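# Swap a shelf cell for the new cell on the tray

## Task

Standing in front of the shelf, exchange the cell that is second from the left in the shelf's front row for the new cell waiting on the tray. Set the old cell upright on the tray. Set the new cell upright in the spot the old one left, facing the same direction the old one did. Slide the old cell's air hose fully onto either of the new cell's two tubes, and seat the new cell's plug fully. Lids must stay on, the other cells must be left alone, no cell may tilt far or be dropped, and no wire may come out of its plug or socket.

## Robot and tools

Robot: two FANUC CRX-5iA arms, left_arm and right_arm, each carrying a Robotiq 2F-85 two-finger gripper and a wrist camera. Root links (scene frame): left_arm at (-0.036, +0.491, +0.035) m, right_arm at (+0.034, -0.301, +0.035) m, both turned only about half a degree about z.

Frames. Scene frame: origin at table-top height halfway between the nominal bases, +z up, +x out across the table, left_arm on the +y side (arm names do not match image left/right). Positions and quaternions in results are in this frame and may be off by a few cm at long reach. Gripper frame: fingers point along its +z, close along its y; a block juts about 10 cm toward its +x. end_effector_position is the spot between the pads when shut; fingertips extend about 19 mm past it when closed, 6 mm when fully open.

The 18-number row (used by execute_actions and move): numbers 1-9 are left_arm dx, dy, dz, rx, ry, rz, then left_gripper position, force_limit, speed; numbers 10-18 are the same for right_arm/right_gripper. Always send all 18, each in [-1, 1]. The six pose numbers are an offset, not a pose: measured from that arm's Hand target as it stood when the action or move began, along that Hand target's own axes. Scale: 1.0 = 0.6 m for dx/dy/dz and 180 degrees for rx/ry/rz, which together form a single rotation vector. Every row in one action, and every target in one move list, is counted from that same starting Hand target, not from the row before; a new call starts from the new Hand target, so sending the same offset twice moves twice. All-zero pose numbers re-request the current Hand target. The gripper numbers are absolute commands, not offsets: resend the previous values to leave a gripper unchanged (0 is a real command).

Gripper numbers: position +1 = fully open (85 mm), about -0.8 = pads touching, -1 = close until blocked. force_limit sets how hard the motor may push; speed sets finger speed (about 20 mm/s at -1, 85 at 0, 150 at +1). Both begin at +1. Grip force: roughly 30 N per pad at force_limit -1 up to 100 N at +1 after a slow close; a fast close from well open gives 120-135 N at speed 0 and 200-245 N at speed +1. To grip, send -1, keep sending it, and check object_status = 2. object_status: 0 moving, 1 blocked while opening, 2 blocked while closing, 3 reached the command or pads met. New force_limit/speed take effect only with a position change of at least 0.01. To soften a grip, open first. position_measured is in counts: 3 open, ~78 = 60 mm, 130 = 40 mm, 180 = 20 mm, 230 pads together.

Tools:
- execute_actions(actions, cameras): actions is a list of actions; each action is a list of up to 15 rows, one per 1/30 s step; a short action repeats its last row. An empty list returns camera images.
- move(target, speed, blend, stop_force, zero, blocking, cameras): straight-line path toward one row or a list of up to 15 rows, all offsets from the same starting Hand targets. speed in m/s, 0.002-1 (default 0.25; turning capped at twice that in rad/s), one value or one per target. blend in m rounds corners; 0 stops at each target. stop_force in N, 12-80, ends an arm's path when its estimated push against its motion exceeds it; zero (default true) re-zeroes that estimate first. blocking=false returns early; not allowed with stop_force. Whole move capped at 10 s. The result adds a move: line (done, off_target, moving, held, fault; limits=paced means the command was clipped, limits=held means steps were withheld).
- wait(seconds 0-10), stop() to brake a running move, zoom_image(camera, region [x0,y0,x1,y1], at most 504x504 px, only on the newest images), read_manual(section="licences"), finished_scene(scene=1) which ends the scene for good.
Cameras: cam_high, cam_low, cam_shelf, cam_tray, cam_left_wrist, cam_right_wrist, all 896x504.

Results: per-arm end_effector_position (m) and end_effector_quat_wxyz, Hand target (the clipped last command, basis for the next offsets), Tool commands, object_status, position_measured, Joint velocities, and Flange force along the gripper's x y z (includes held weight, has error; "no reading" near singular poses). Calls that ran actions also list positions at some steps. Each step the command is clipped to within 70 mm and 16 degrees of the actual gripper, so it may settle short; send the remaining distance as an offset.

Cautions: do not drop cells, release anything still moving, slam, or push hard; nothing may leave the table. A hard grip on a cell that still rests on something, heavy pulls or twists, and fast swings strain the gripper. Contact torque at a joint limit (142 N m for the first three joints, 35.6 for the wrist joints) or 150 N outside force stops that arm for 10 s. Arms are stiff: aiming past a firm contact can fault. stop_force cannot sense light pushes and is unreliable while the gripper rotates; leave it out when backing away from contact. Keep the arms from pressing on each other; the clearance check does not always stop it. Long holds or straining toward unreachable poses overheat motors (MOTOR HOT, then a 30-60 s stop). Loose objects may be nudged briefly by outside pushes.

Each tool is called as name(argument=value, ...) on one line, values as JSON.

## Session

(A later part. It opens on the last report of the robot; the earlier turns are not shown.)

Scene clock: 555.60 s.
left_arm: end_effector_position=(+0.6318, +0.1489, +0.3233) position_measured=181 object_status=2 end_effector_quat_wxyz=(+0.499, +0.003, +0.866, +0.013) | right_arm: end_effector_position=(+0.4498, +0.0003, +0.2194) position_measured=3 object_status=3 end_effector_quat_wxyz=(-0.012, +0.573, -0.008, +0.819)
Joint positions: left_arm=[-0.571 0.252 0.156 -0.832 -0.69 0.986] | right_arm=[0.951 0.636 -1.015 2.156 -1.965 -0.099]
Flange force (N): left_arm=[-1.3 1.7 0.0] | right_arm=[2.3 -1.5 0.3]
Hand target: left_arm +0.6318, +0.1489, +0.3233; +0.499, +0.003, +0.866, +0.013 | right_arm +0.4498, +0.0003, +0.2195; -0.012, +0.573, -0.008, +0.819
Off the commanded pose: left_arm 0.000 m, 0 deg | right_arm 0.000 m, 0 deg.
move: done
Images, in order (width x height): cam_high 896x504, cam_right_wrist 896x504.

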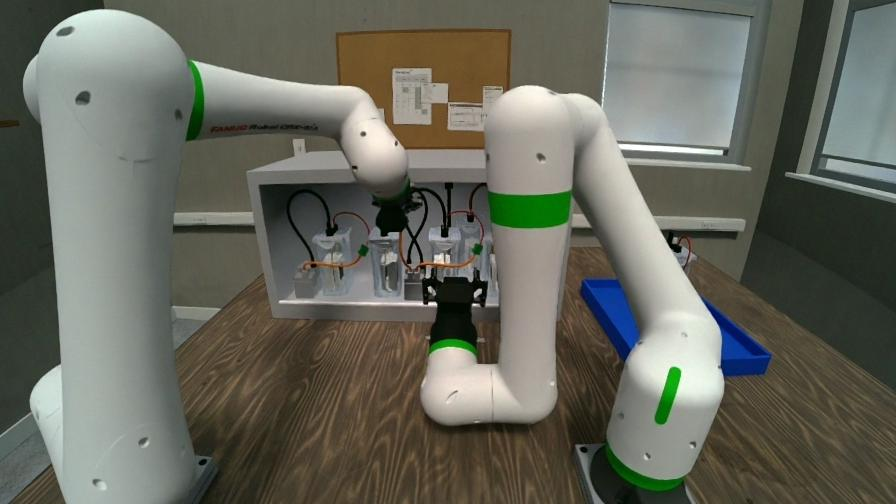

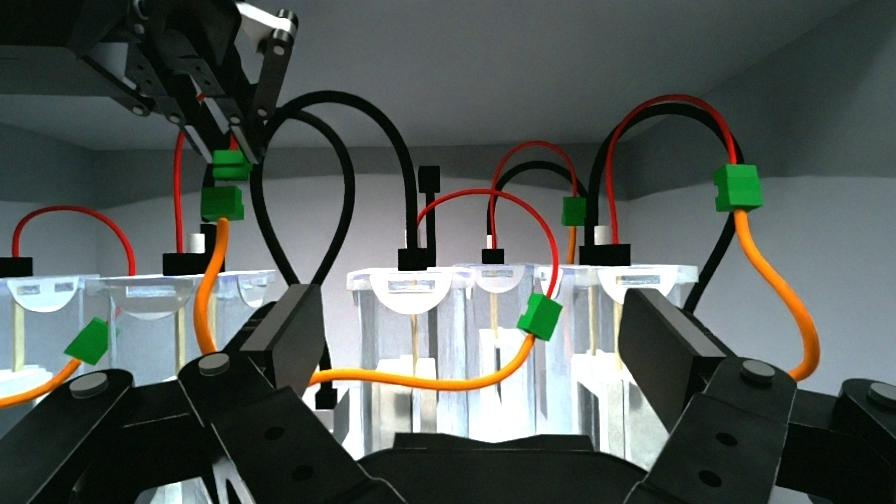

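move(target=[[0.039,0,-0.068,0,0,0,-1,-1,-1,0,0,0,0,0,0,1,-1,-1],[0.124,0.0767,-0.038,0,0,0,-1,-1,-1,0,0,0,0,0,0,1,-1,-1],[0.225,0.0767,0.02,0,0,0,-1,-1,-1,0,0,0,0,0,0,1,-1,-1]], speed=0.07, blend=0.01, cameras=["cam_left_wrist","cam_shelf","cam_right_wrist","cam_high"])

Scene clock: 571.07 s.
left_arm: end_effector_position=(+0.5742, +0.1976, +0.2017) position_measured=181 object_status=2 end_effector_quat_wxyz=(+0.499, +0.003, +0.866, +0.013) | right_arm: end_effector_position=(+0.4498, +0.0003, +0.2195) position_measured=3 object_status=3 end_effector_quat_wxyz=(-0.012, +0.573, -0.008, +0.819)
Joint positions: left_arm=[-0.624 0.218 -0.14 -1.155 -0.589 1.401] | right_arm=[0.951 0.635 -1.015 2.156 -1.965 -0.099]
Flange force (N): left_arm=[-1.7 2.3 0.3] | right_arm=[3.2 -1.2 0.4]
Hand target: left_arm +0.5742, +0.1977, +0.2017; +0.499, +0.003, +0.866, +0.013 | right_arm +0.4498, +0.0003, +0.2195; -0.012, +0.573, -0.008, +0.819
Off the commanded pose: left_arm 0.000 m, 0 deg | right_arm 0.000 m, 0 deg.
move: done
Images, in order (width x height): cam_high 896x504, cam_shelf 896x504, cam_left_wrist 896x504, cam_right_wrist 896x504.

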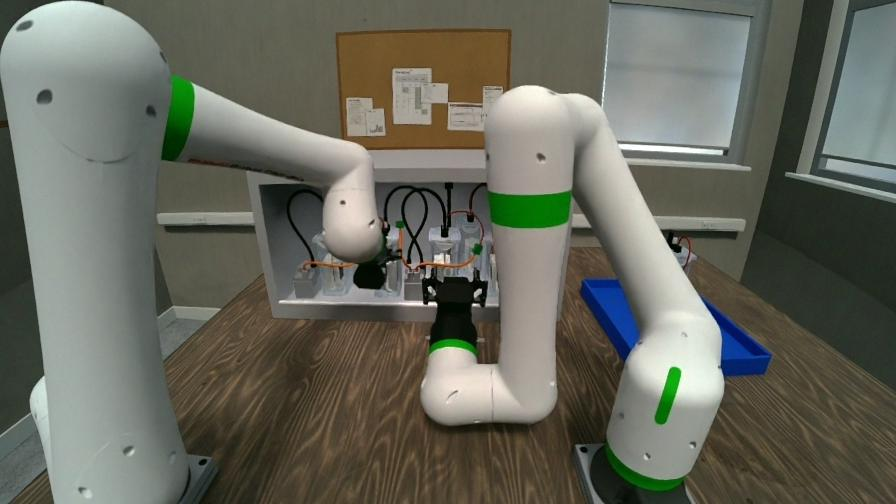

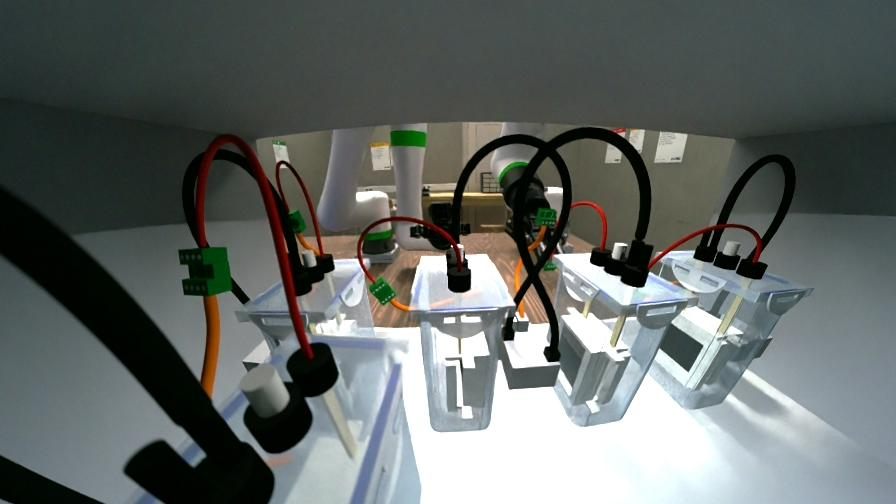

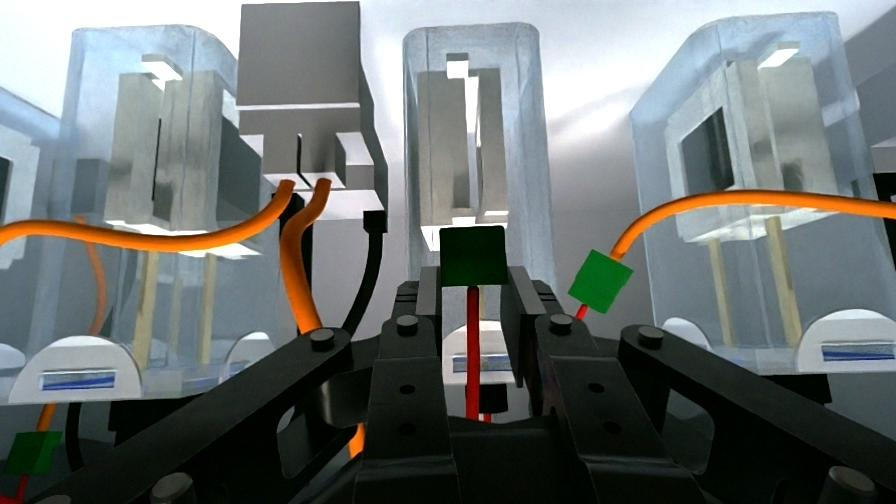

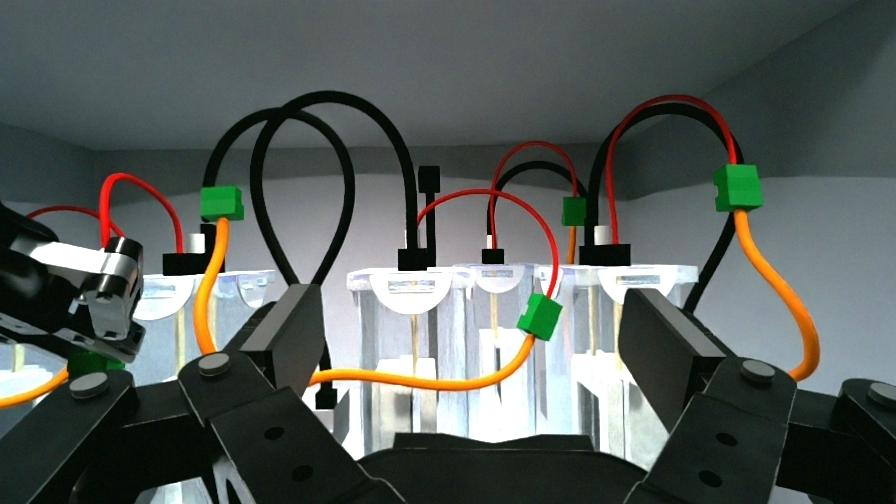

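move(target=[0.0433,0,0.025,0,0,0,-1,-1,-1,0,0,0,0,0,0,1,-1,-1], speed=0.06)

move(target=[0,0,0,0,0,0,-0.3,-1,-1,0,0,0,0,0,0,1,-1,-1], cameras=["cam_left_wrist","cam_right_wrist"])

Scene clock: 577.00 s.
left_arm: end_effector_position=(+0.5742, +0.1984, +0.1718) position_measured=181 object_status=2 end_effector_quat_wxyz=(+0.499, +0.003, +0.866, +0.013) | right_arm: end_effector_position=(+0.4498, +0.0003, +0.2195) position_measured=3 object_status=3 end_effector_quat_wxyz=(-0.012, +0.573, -0.008, +0.819)
Joint positions: left_arm=[-0.647 0.265 -0.153 -1.243 -0.586 1.517] | right_arm=[0.951 0.635 -1.015 2.156 -1.965 -0.099]
Flange force (N): left_arm=[-1.6 1.7 0.1] | right_arm=[3.3 -1.3 0.6]
Hand target: left_arm +0.5742, +0.1985, +0.1717; +0.499, +0.003, +0.866, +0.013 | right_arm +0.4498, +0.0003, +0.2195; -0.012, +0.573, -0.008, +0.819
Off the commanded pose: left_arm 0.000 m, 0 deg | right_arm 0.000 m, 0 deg.
move: done

Scene clock: 577.53 s.
left_arm: end_effector_position=(+0.5742, +0.1985, +0.1717) position_measured=167 object_status=0 end_effector_quat_wxyz=(+0.499, +0.003, +0.866, +0.013) | right_arm: end_effector_position=(+0.4498, +0.0003, +0.2195) position_measured=3 object_status=3 end_effector_quat_wxyz=(-0.012, +0.573, -0.008, +0.819)
Joint positions: left_arm=[-0.647 0.265 -0.153 -1.243 -0.587 1.517] | right_arm=[0.951 0.635 -1.015 2.156 -1.965 -0.099]
Flange force (N): left_arm=[-1.3 2.5 0.4] | right_arm=[3.0 -1.3 0.7]
Hand target: left_arm +0.5742, +0.1985, +0.1717; +0.499, +0.003, +0.866, +0.013 | right_arm +0.4498, +0.0003, +0.2195; -0.012, +0.573, -0.008, +0.819
Off the commanded pose: left_arm 0.000 m, 0 deg | right_arm 0.000 m, 0 deg.
move: done
Images, in order (width x height): cam_left_wrist 896x504, cam_right_wrist 896x504.

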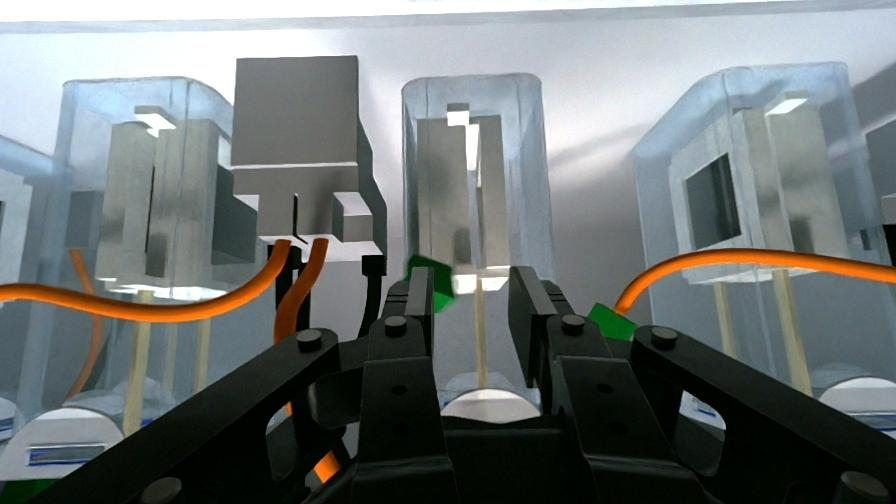

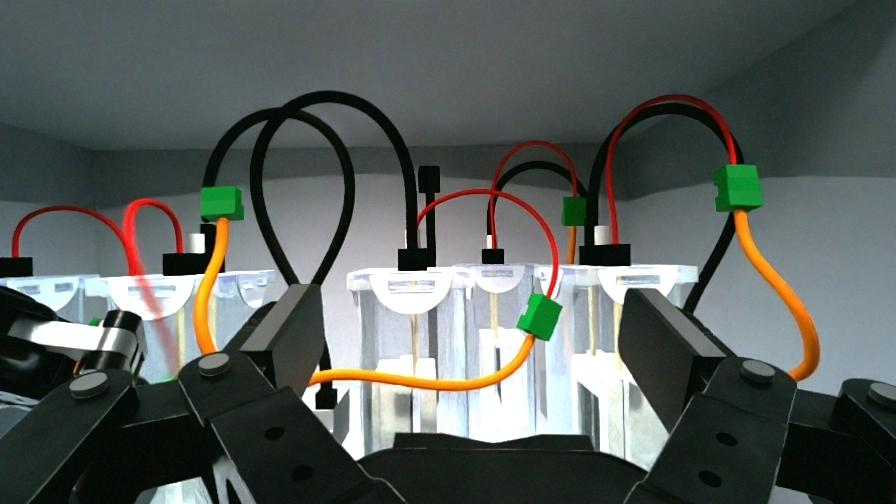

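Released. Now retreat the left arm.

move(target=[[0,0,0,0,0,0,0.1,-1,-1,0,0,0,0,0,0,1,-1,-1],[0.0667,0,-0.1155,0,0,0,0.1,-1,-1,0,0,0,0,0,0,1,-1,-1]], speed=0.1, cameras=["cam_left_wrist","cam_right_wrist","cam_shelf"])

zoom_image(camera="cam_left_wrist", region=[330, 60, 650, 380])

Scene clock: 585.93 s.
left_arm: end_effector_position=(+0.4942, +0.1979, +0.1718) position_measured=117 object_status=3 end_effector_quat_wxyz=(+0.499, +0.003, +0.866, +0.013) | right_arm: end_effector_position=(+0.4498, +0.0003, +0.2195) position_measured=3 object_status=3 end_effector_quat_wxyz=(-0.012, +0.573, -0.008, +0.819)
Joint positions: left_arm=[-0.777 0.146 -0.299 -1.272 -0.691 1.62] | right_arm=[0.951 0.635 -1.015 2.156 -1.965 -0.099]
Flange force (N): left_arm=[-3.1 2.6 0.8] | right_arm=[2.6 -0.7 0.8]
Hand target: left_arm +0.4941, +0.1979, +0.1718; +0.499, +0.003, +0.866, +0.013 | right_arm +0.4498, +0.0003, +0.2195; -0.012, +0.573, -0.008, +0.819
Off the commanded pose: left_arm 0.000 m, 0 deg | right_arm 0.000 m, 0 deg.
move: done
Images, in order (width x height): cam_shelf 896x504, cam_left_wrist 896x504, cam_right_wrist 896x504.

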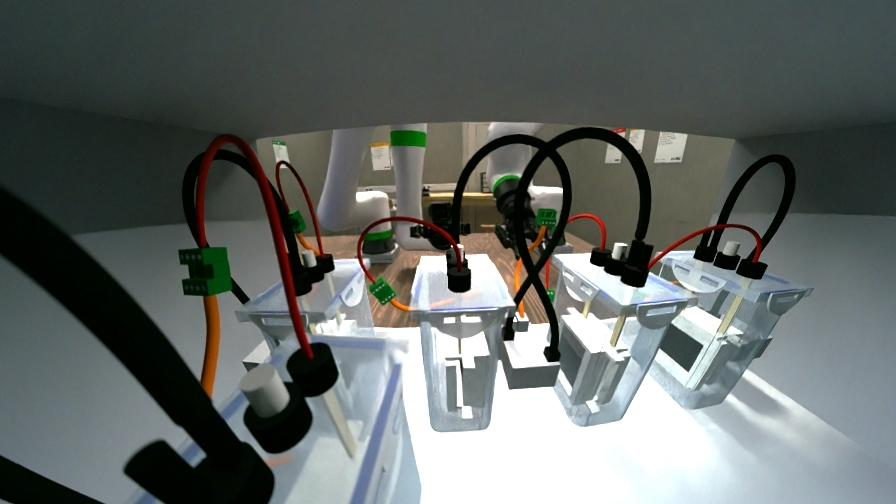

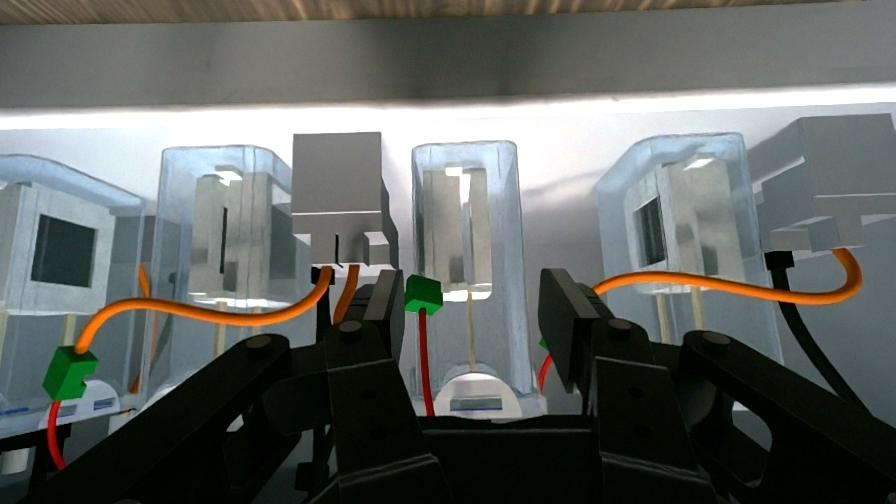

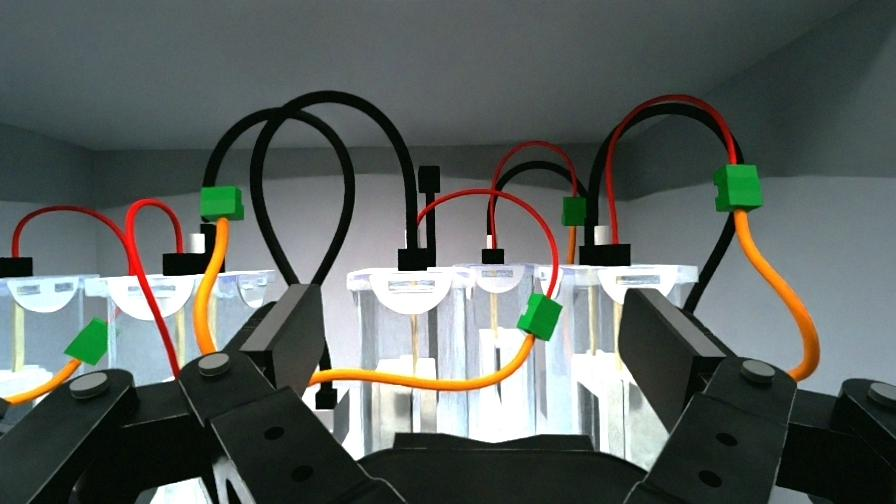

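Scaled by 1.575.

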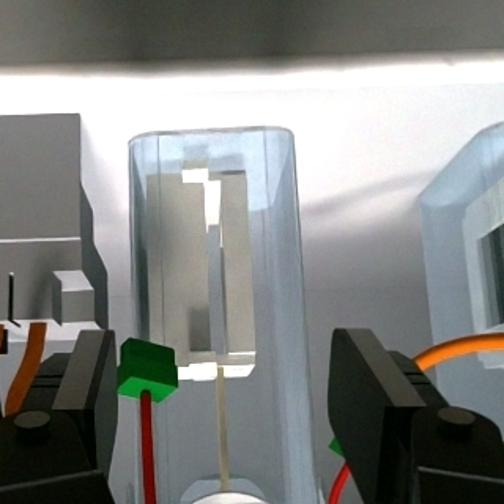

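move(target=[-0.2625,0,-0.1785,0,-0.0556,0,0.1,-1,-1,0,0,0,0,0,0,1,-1,-1], speed=0.25, cameras=["cam_left_wrist"])

zoom_image(camera="cam_left_wrist", region=[380, 60, 640, 320])

move(target=[0,0,0,0,0,0,0.1,-1,-1,-0.091,-0.3417,0.0555,-0.069,0,0.988,1,-1,-1], speed=0.3, cameras=["cam_high","cam_right_wrist"])

zoom_image(camera="cam_right_wrist", region=[300, 40, 640, 300])

Scene clock: 651.40 s.
left_arm: end_effector_position=(+0.4804, +0.1928, +0.3617) position_measured=117 object_status=3 end_effector_quat_wxyz=(+0.573, +0.005, +0.819, +0.013) | right_arm: end_effector_position=(+0.4498, +0.0003, +0.2195) position_measured=3 object_status=3 end_effector_quat_wxyz=(-0.012, +0.573, -0.008, +0.819)
Joint positions: left_arm=[-0.823 -0.109 -0.199 -1.179 -0.839 1.342] | right_arm=[0.951 0.635 -1.015 2.156 -1.965 -0.099]
Flange force (N): left_arm=[-2.9 3.6 0.9] | right_arm=[3.2 -1.4 0.2]
Hand target: left_arm +0.4804, +0.1928, +0.3617; +0.573, +0.005, +0.819, +0.013 | right_arm +0.4498, +0.0003, +0.2195; -0.012, +0.573, -0.008, +0.819
Off the commanded pose: left_arm 0.000 m, 0 deg | right_arm 0.000 m, 0 deg.
move: done
Images, in order (width x height): cam_left_wrist 896x504.

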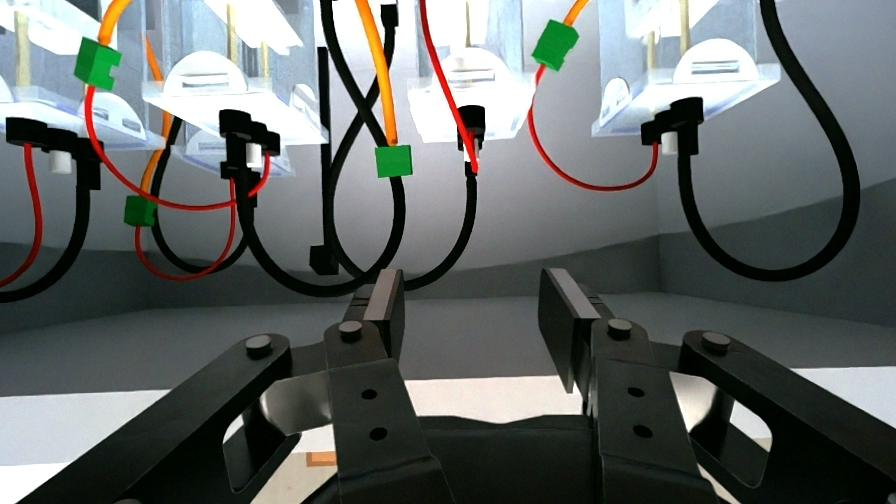

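Scaled by 1.938.

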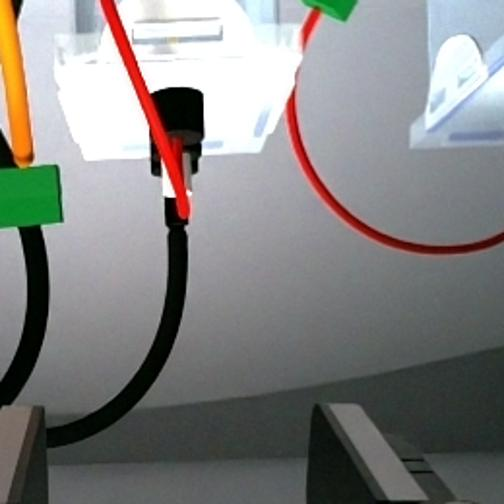

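Scene clock: 657.00 s.
left_arm: end_effector_position=(+0.4804, +0.1928, +0.3617) position_measured=117 object_status=3 end_effector_quat_wxyz=(+0.573, +0.005, +0.819, +0.013) | right_arm: end_effector_position=(+0.4975, +0.2069, +0.1851) position_measured=3 object_status=3 end_effector_quat_wxyz=(+0.777, -0.002, +0.629, +0.000)
Joint positions: left_arm=[-0.823 -0.109 -0.199 -1.179 -0.839 1.342] | right_arm=[1.151 0.813 -0.479 2.023 -1.664 -2.884]
Flange force (N): left_arm=[-2.3 4.5 1.0] | right_arm=[-3.0 1.2 1.1]
Hand target: left_arm +0.4804, +0.1928, +0.3617; +0.573, +0.005, +0.819, +0.013 | right_arm +0.4975, +0.2069, +0.1851; +0.777, -0.002, +0.629, +0.000
Off the commanded pose: left_arm 0.000 m, 0 deg | right_arm 0.000 m, 0 deg.
move: done
Images, in order (width x height): cam_high 896x504, cam_right_wrist 896x504.

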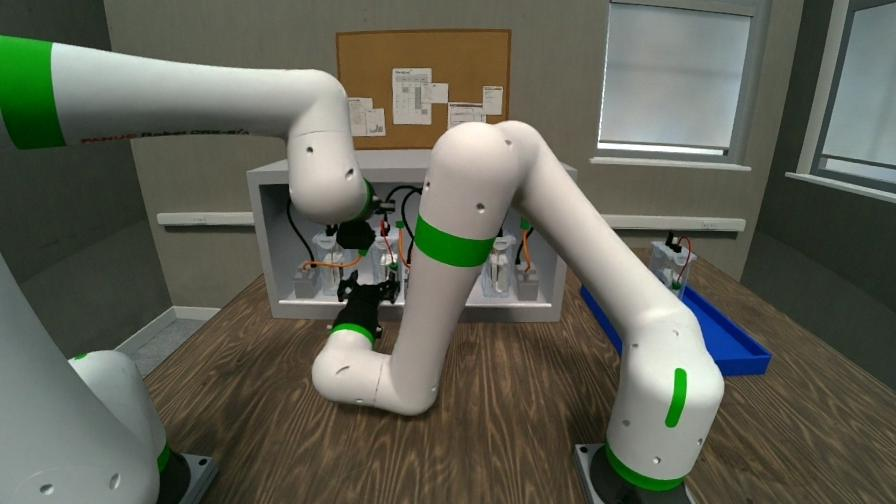

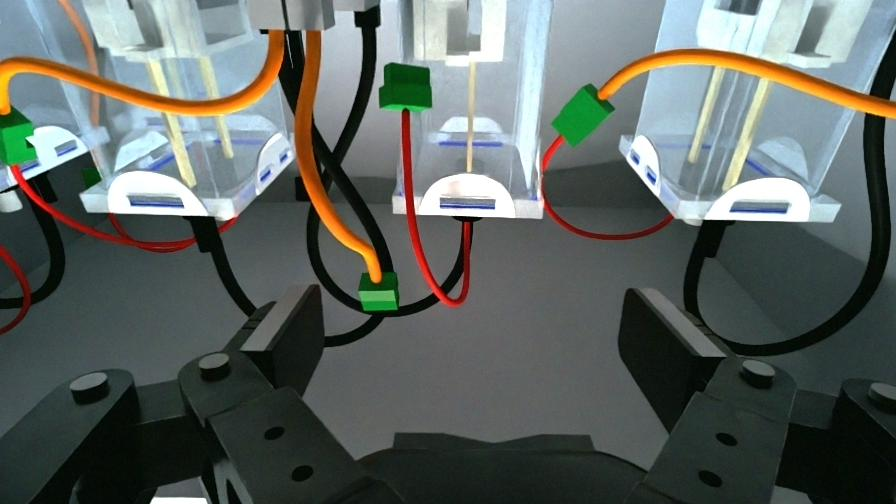

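Scaled by 1.482.

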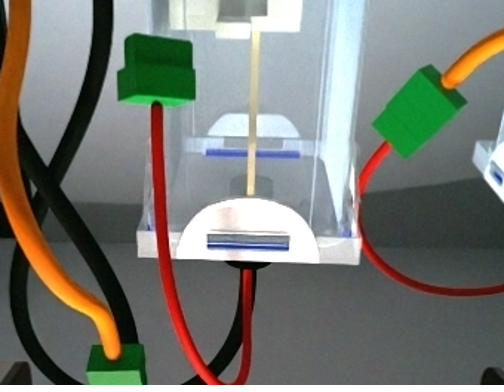

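move(target=[0,0,0,0,0,0,0.1,-1,-1,0.0193,0.0083,0.179,0,0.0389,0,1,-1,-1], speed=0.1, cameras=["cam_right_wrist","cam_left_wrist","cam_shelf"])

zoom_image(camera="cam_right_wrist", region=[250, 0, 700, 400])

Scene clock: 679.93 s.
left_arm: end_effector_position=(+0.4804, +0.1928, +0.3617) position_measured=117 object_status=3 end_effector_quat_wxyz=(+0.573, +0.005, +0.819, +0.013) | right_arm: end_effector_position=(+0.6049, +0.2122, +0.1964) position_measured=3 object_status=3 end_effector_quat_wxyz=(+0.738, -0.002, +0.675, +0.000)
Joint positions: left_arm=[-0.823 -0.109 -0.199 -1.179 -0.839 1.342] | right_arm=[0.966 0.78 -0.348 2.155 -1.41 -2.773]
Flange force (N): left_arm=[-2.3 3.7 0.9] | right_arm=[-3.6 0.7 1.4]
Hand target: left_arm +0.4804, +0.1928, +0.3617; +0.573, +0.005, +0.819, +0.013 | right_arm +0.6049, +0.2122, +0.1962; +0.738, -0.002, +0.675, +0.000
Off the commanded pose: left_arm 0.000 m, 0 deg | right_arm 0.000 m, 0 deg.
move: done
Images, in order (width x height): cam_shelf 896x504, cam_left_wrist 896x504, cam_right_wrist 896x504.

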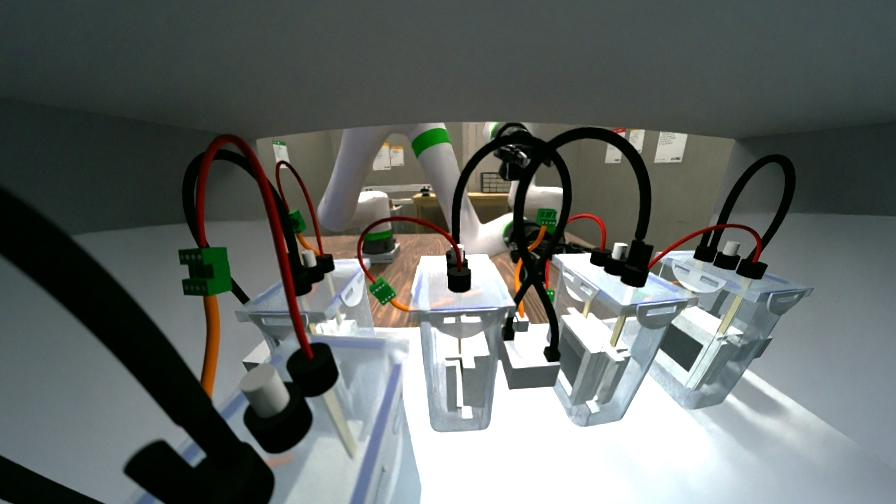

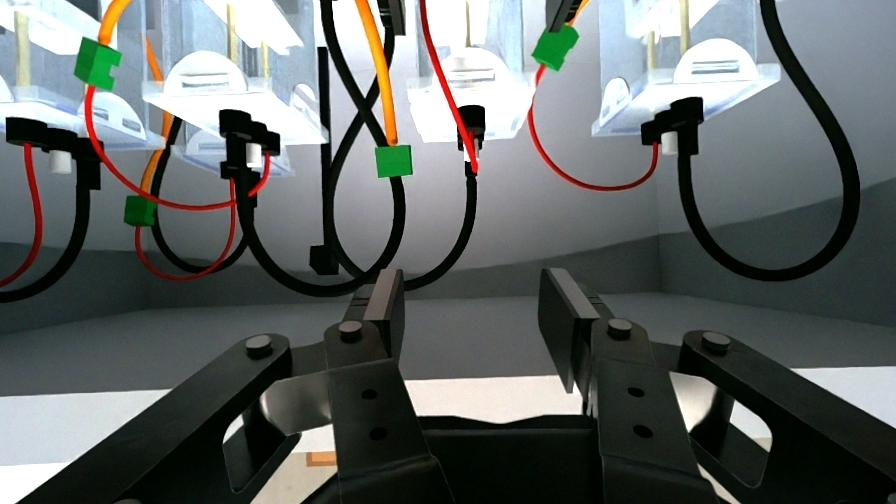

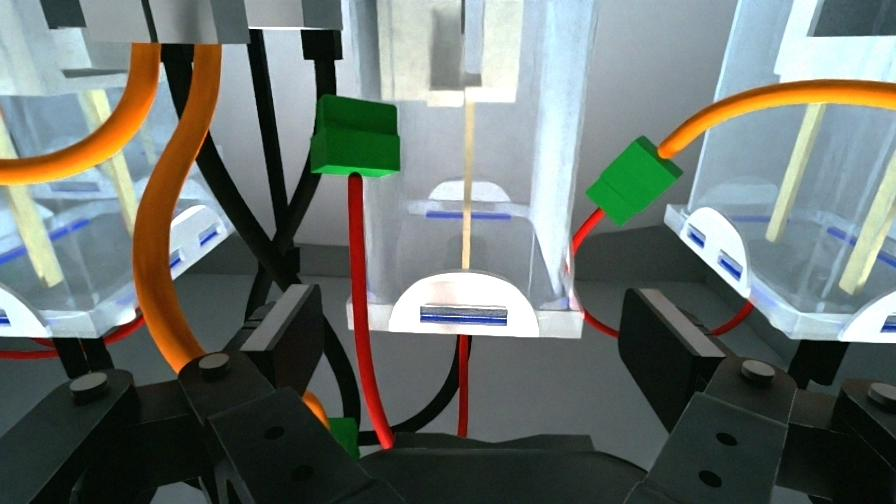

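Scaled by 1.120.

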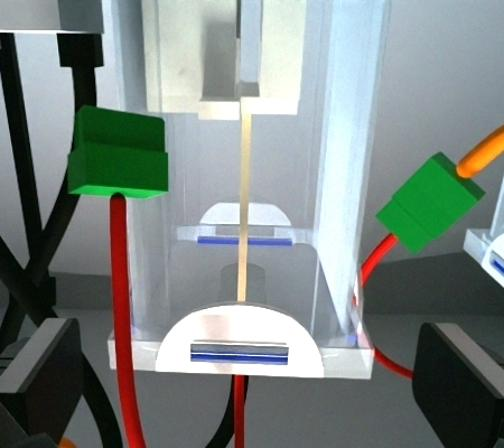

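move(target=[0,0,0,0,0,0,0.1,-1,-1,0.0076,0,0.0863,0,0,0,1,-1,-1], speed=0.04, stop_force=15, cameras=["cam_right_wrist","cam_left_wrist","cam_shelf"])

Scene clock: 695.40 s.
left_arm: end_effector_position=(+0.4804, +0.1928, +0.3617) position_measured=117 object_status=3 end_effector_quat_wxyz=(+0.573, +0.005, +0.819, +0.013) | right_arm: end_effector_position=(+0.6569, +0.2123, +0.1962) position_measured=3 object_status=3 end_effector_quat_wxyz=(+0.738, -0.002, +0.675, +0.000)
Joint positions: left_arm=[-0.823 -0.109 -0.199 -1.179 -0.839 1.342] | right_arm=[0.882 0.823 -0.254 2.227 -1.349 -2.753]
Flange force (N): left_arm=[-2.5 3.2 0.7] | right_arm=[-3.2 1.4 1.5]
Hand target: left_arm +0.4804, +0.1928, +0.3617; +0.573, +0.005, +0.819, +0.013 | right_arm +0.6569, +0.2123, +0.1962; +0.738, -0.002, +0.675, +0.000
Off the commanded pose: left_arm 0.000 m, 0 deg | right_arm 0.000 m, 0 deg.
move: done
Images, in order (width x height): cam_shelf 896x504, cam_left_wrist 896x504, cam_right_wrist 896x504.

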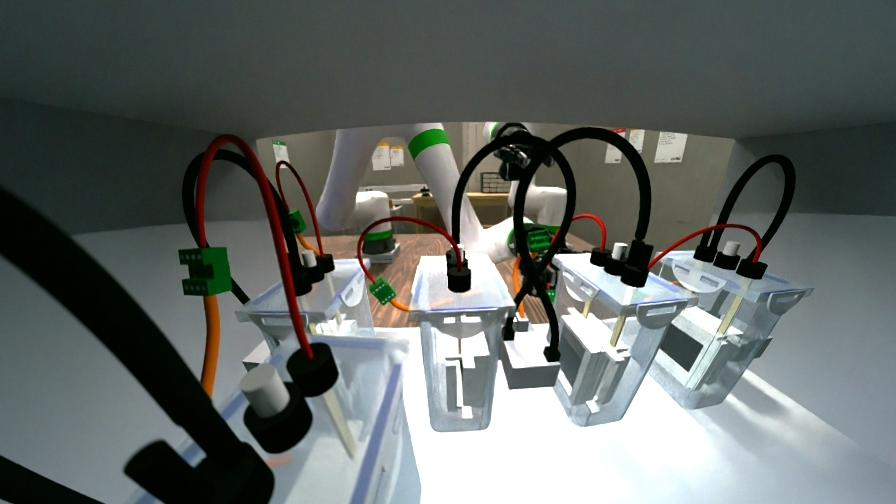

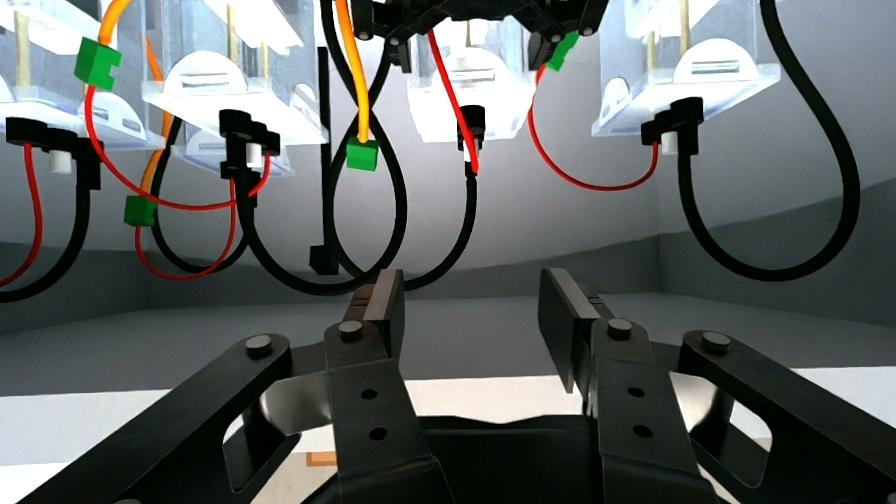

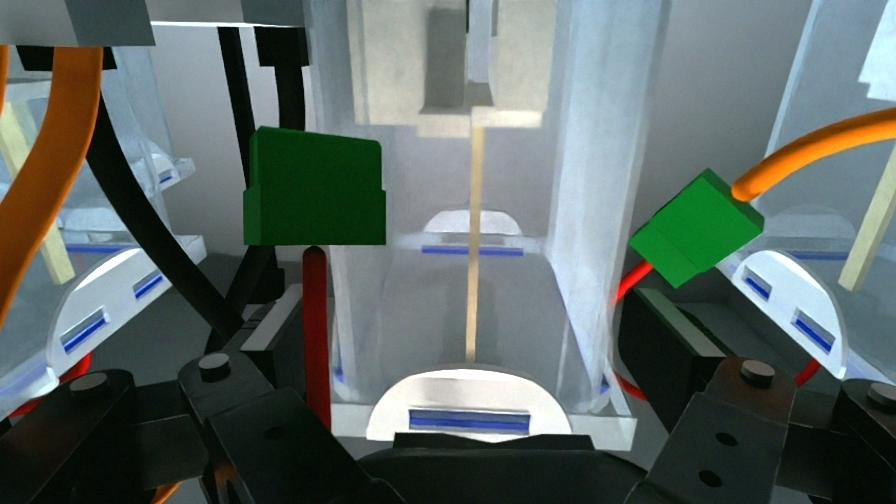

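move(target=[0,0,0,0,0,0,0.1,-1,-1,0,0.0045,0,0,0,0,1,-1,-1], speed=0.03)

move(target=[0,0,0,0,0,0,0.1,-1,-1,0,0,0,0,0,0,-1,-1,-1])

wait(seconds=1, cameras=["cam_right_wrist","cam_left_wrist","cam_shelf"])

Scene clock: 701.83 s.
left_arm: end_effector_position=(+0.4804, +0.1928, +0.3617) position_measured=117 object_status=3 end_effector_quat_wxyz=(+0.573, +0.005, +0.819, +0.013) | right_arm: end_effector_position=(+0.6569, +0.2150, +0.1962) position_measured=3 object_status=3 end_effector_quat_wxyz=(+0.738, -0.002, +0.675, +0.000)
Joint positions: left_arm=[-0.823 -0.109 -0.199 -1.179 -0.839 1.342] | right_arm=[0.885 0.827 -0.247 2.223 -1.348 -2.749]
Flange force (N): left_arm=[-3.1 3.0 1.5] | right_arm=[-3.5 1.0 1.2]
Hand target: left_arm +0.4804, +0.1928, +0.3617; +0.573, +0.005, +0.819, +0.013 | right_arm +0.6569, +0.2150, +0.1962; +0.738, -0.002, +0.675, +0.000
Off the commanded pose: left_arm 0.000 m, 0 deg | right_arm 0.000 m, 0 deg.
move: done

Scene clock: 702.57 s.
left_arm: end_effector_position=(+0.4804, +0.1928, +0.3617) position_measured=117 object_status=3 end_effector_quat_wxyz=(+0.573, +0.005, +0.819, +0.013) | right_arm: end_effector_position=(+0.6569, +0.2150, +0.1962) position_measured=27 object_status=0 end_effector_quat_wxyz=(+0.738, -0.002, +0.675, +0.000)
Joint positions: left_arm=[-0.823 -0.109 -0.199 -1.179 -0.839 1.342] | right_arm=[0.885 0.827 -0.247 2.223 -1.348 -2.749]
Flange force (N): left_arm=[-2.5 3.5 0.5] | right_arm=[-2.5 0.2 -2.6]
Hand target: left_arm +0.4804, +0.1928, +0.3617; +0.573, +0.005, +0.819, +0.013 | right_arm +0.6569, +0.2150, +0.1962; +0.738, -0.002, +0.675, +0.000
Off the commanded pose: left_arm 0.000 m, 0 deg | right_arm 0.000 m, 0 deg.
move: done

Scene clock: 703.57 s.
left_arm: end_effector_position=(+0.4804, +0.1928, +0.3617) position_measured=117 object_status=3 end_effector_quat_wxyz=(+0.573, +0.005, +0.819, +0.013) | right_arm: end_effector_position=(+0.6569, +0.2150, +0.1962) position_measured=27 object_status=2 end_effector_quat_wxyz=(+0.738, -0.002, +0.675, +0.000)
Joint positions: left_arm=[-0.823 -0.109 -0.199 -1.179 -0.839 1.342] | right_arm=[0.885 0.827 -0.247 2.223 -1.348 -2.749]
Flange force (N): left_arm=[-2.8 2.4 1.3] | right_arm=[-2.4 0.0 -2.0]
Hand target: left_arm +0.4804, +0.1928, +0.3617; +0.573, +0.005, +0.819, +0.013 | right_arm +0.6569, +0.2150, +0.1962; +0.738, -0.002, +0.675, +0.000
Tool commands: left_gripper/position=+0.1 left_gripper/force_limit=-1.0 left_gripper/speed=-1.0 right_gripper/position=-1.0 right_gripper/force_limit=-1.0 right_gripper/speed=-1.0
Off the commanded pose: left_arm 0.000 m, 0 deg | right_arm 0.000 m, 0 deg.
wait: 1.00 s; at rest by 0.17 s
Images, in order (width x height): cam_shelf 896x504, cam_left_wrist 896x504, cam_right_wrist 896x504.

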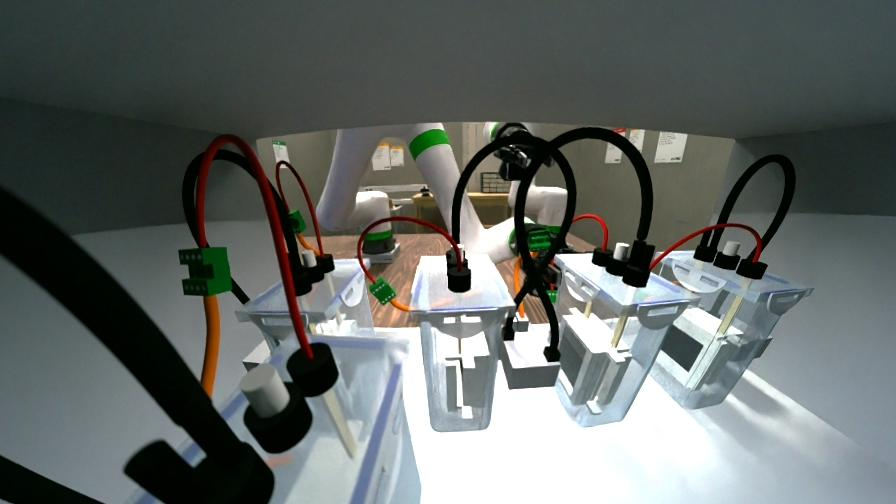

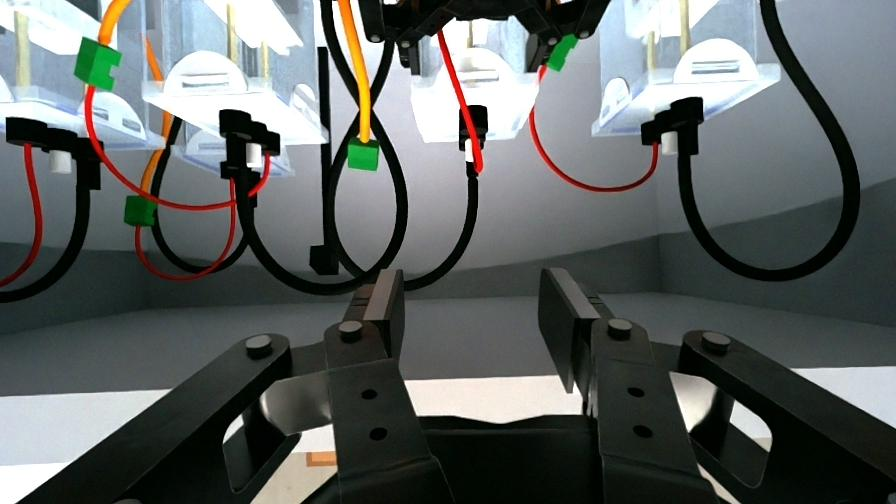

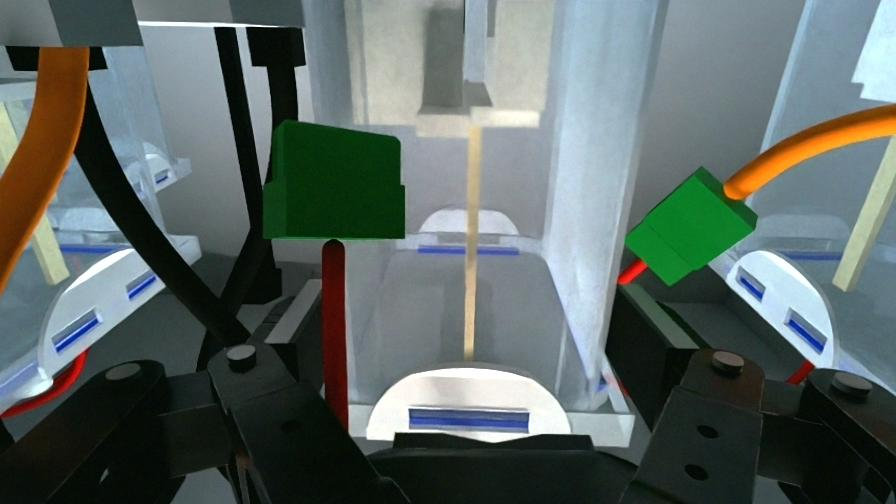

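zoom_image(camera="cam_left_wrist", region=[430, 90, 520, 210])

zoom_image(camera="cam_shelf", region=[560, 210, 690, 300])

Scaled by 4.200.

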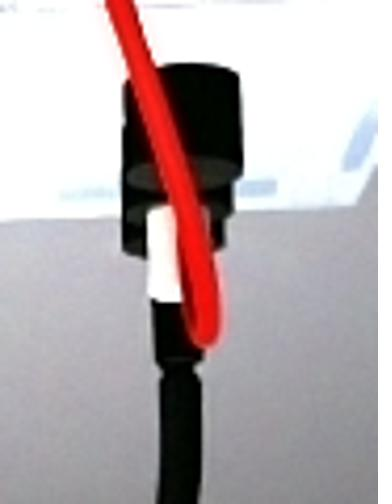

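Scaled by 3.877.

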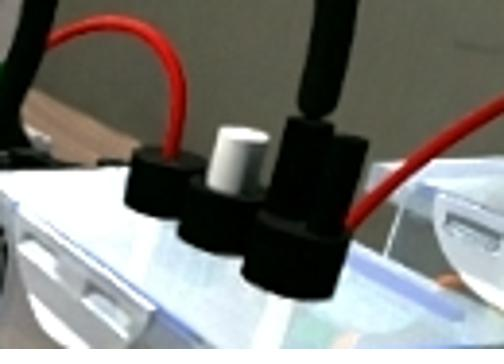

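move(target=[0.0173,0.0225,0.2547,0,0.0278,0,-0.15,-1,-1,0,0,0,0,0,0,-1,-1,-1], speed=0.1, cameras=["cam_left_wrist","cam_shelf"])

zoom_image(camera="cam_left_wrist", region=[350, 100, 590, 340])

zoom_image(camera="cam_shelf", region=[540, 140, 700, 300])

Scene clock: 746.17 s.
left_arm: end_effector_position=(+0.6203, +0.2089, +0.3000) position_measured=148 object_status=3 end_effector_quat_wxyz=(+0.537, +0.004, +0.844, +0.013) | right_arm: end_effector_position=(+0.6569, +0.2150, +0.1962) position_measured=27 object_status=2 end_effector_quat_wxyz=(+0.738, -0.002, +0.675, +0.000)
Joint positions: left_arm=[-0.536 0.161 -0.03 -1.046 -0.565 1.188] | right_arm=[0.885 0.827 -0.247 2.223 -1.348 -2.749]
Flange force (N): left_arm=[-2.3 3.8 -0.9] | right_arm=[-2.5 -0.5 -2.0]
Hand target: left_arm +0.6203, +0.2090, +0.2999; +0.537, +0.004, +0.844, +0.013 | right_arm +0.6569, +0.2150, +0.1962; +0.738, -0.002, +0.675, +0.000
Off the commanded pose: left_arm 0.000 m, 0 deg | right_arm 0.000 m, 0 deg.
move: done
Images, in order (width x height): cam_shelf 896x504, cam_left_wrist 896x504.

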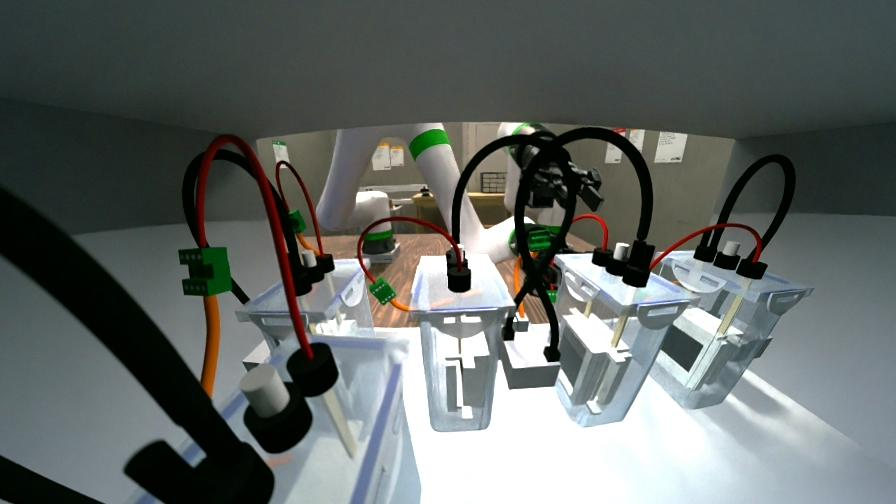

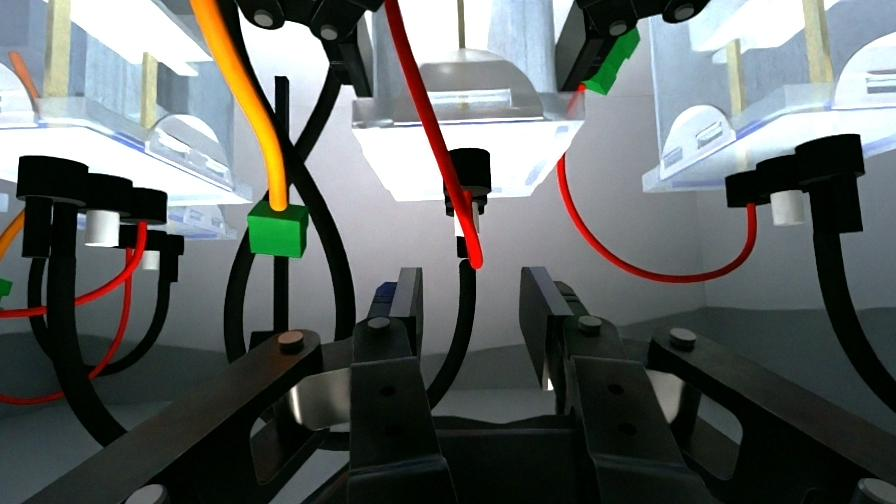

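Scaled by 2.100.

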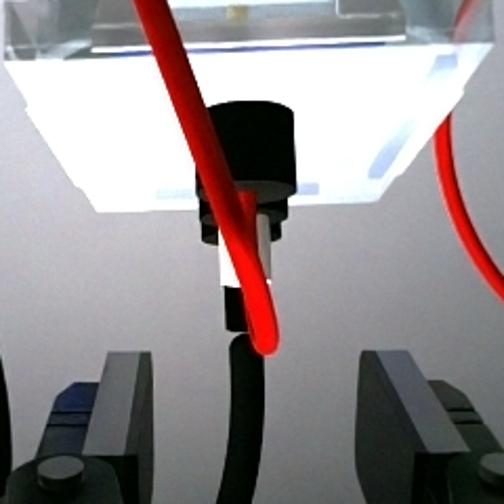

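Scaled by 3.150.

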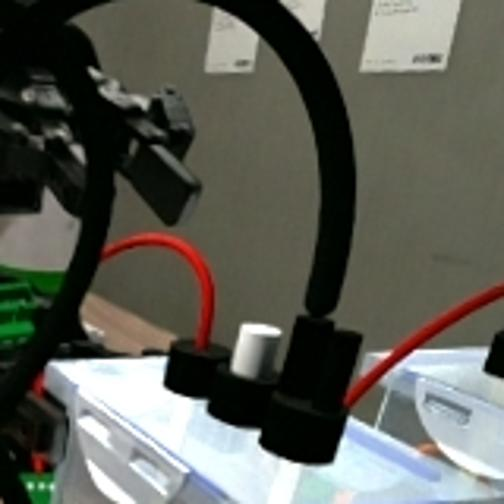

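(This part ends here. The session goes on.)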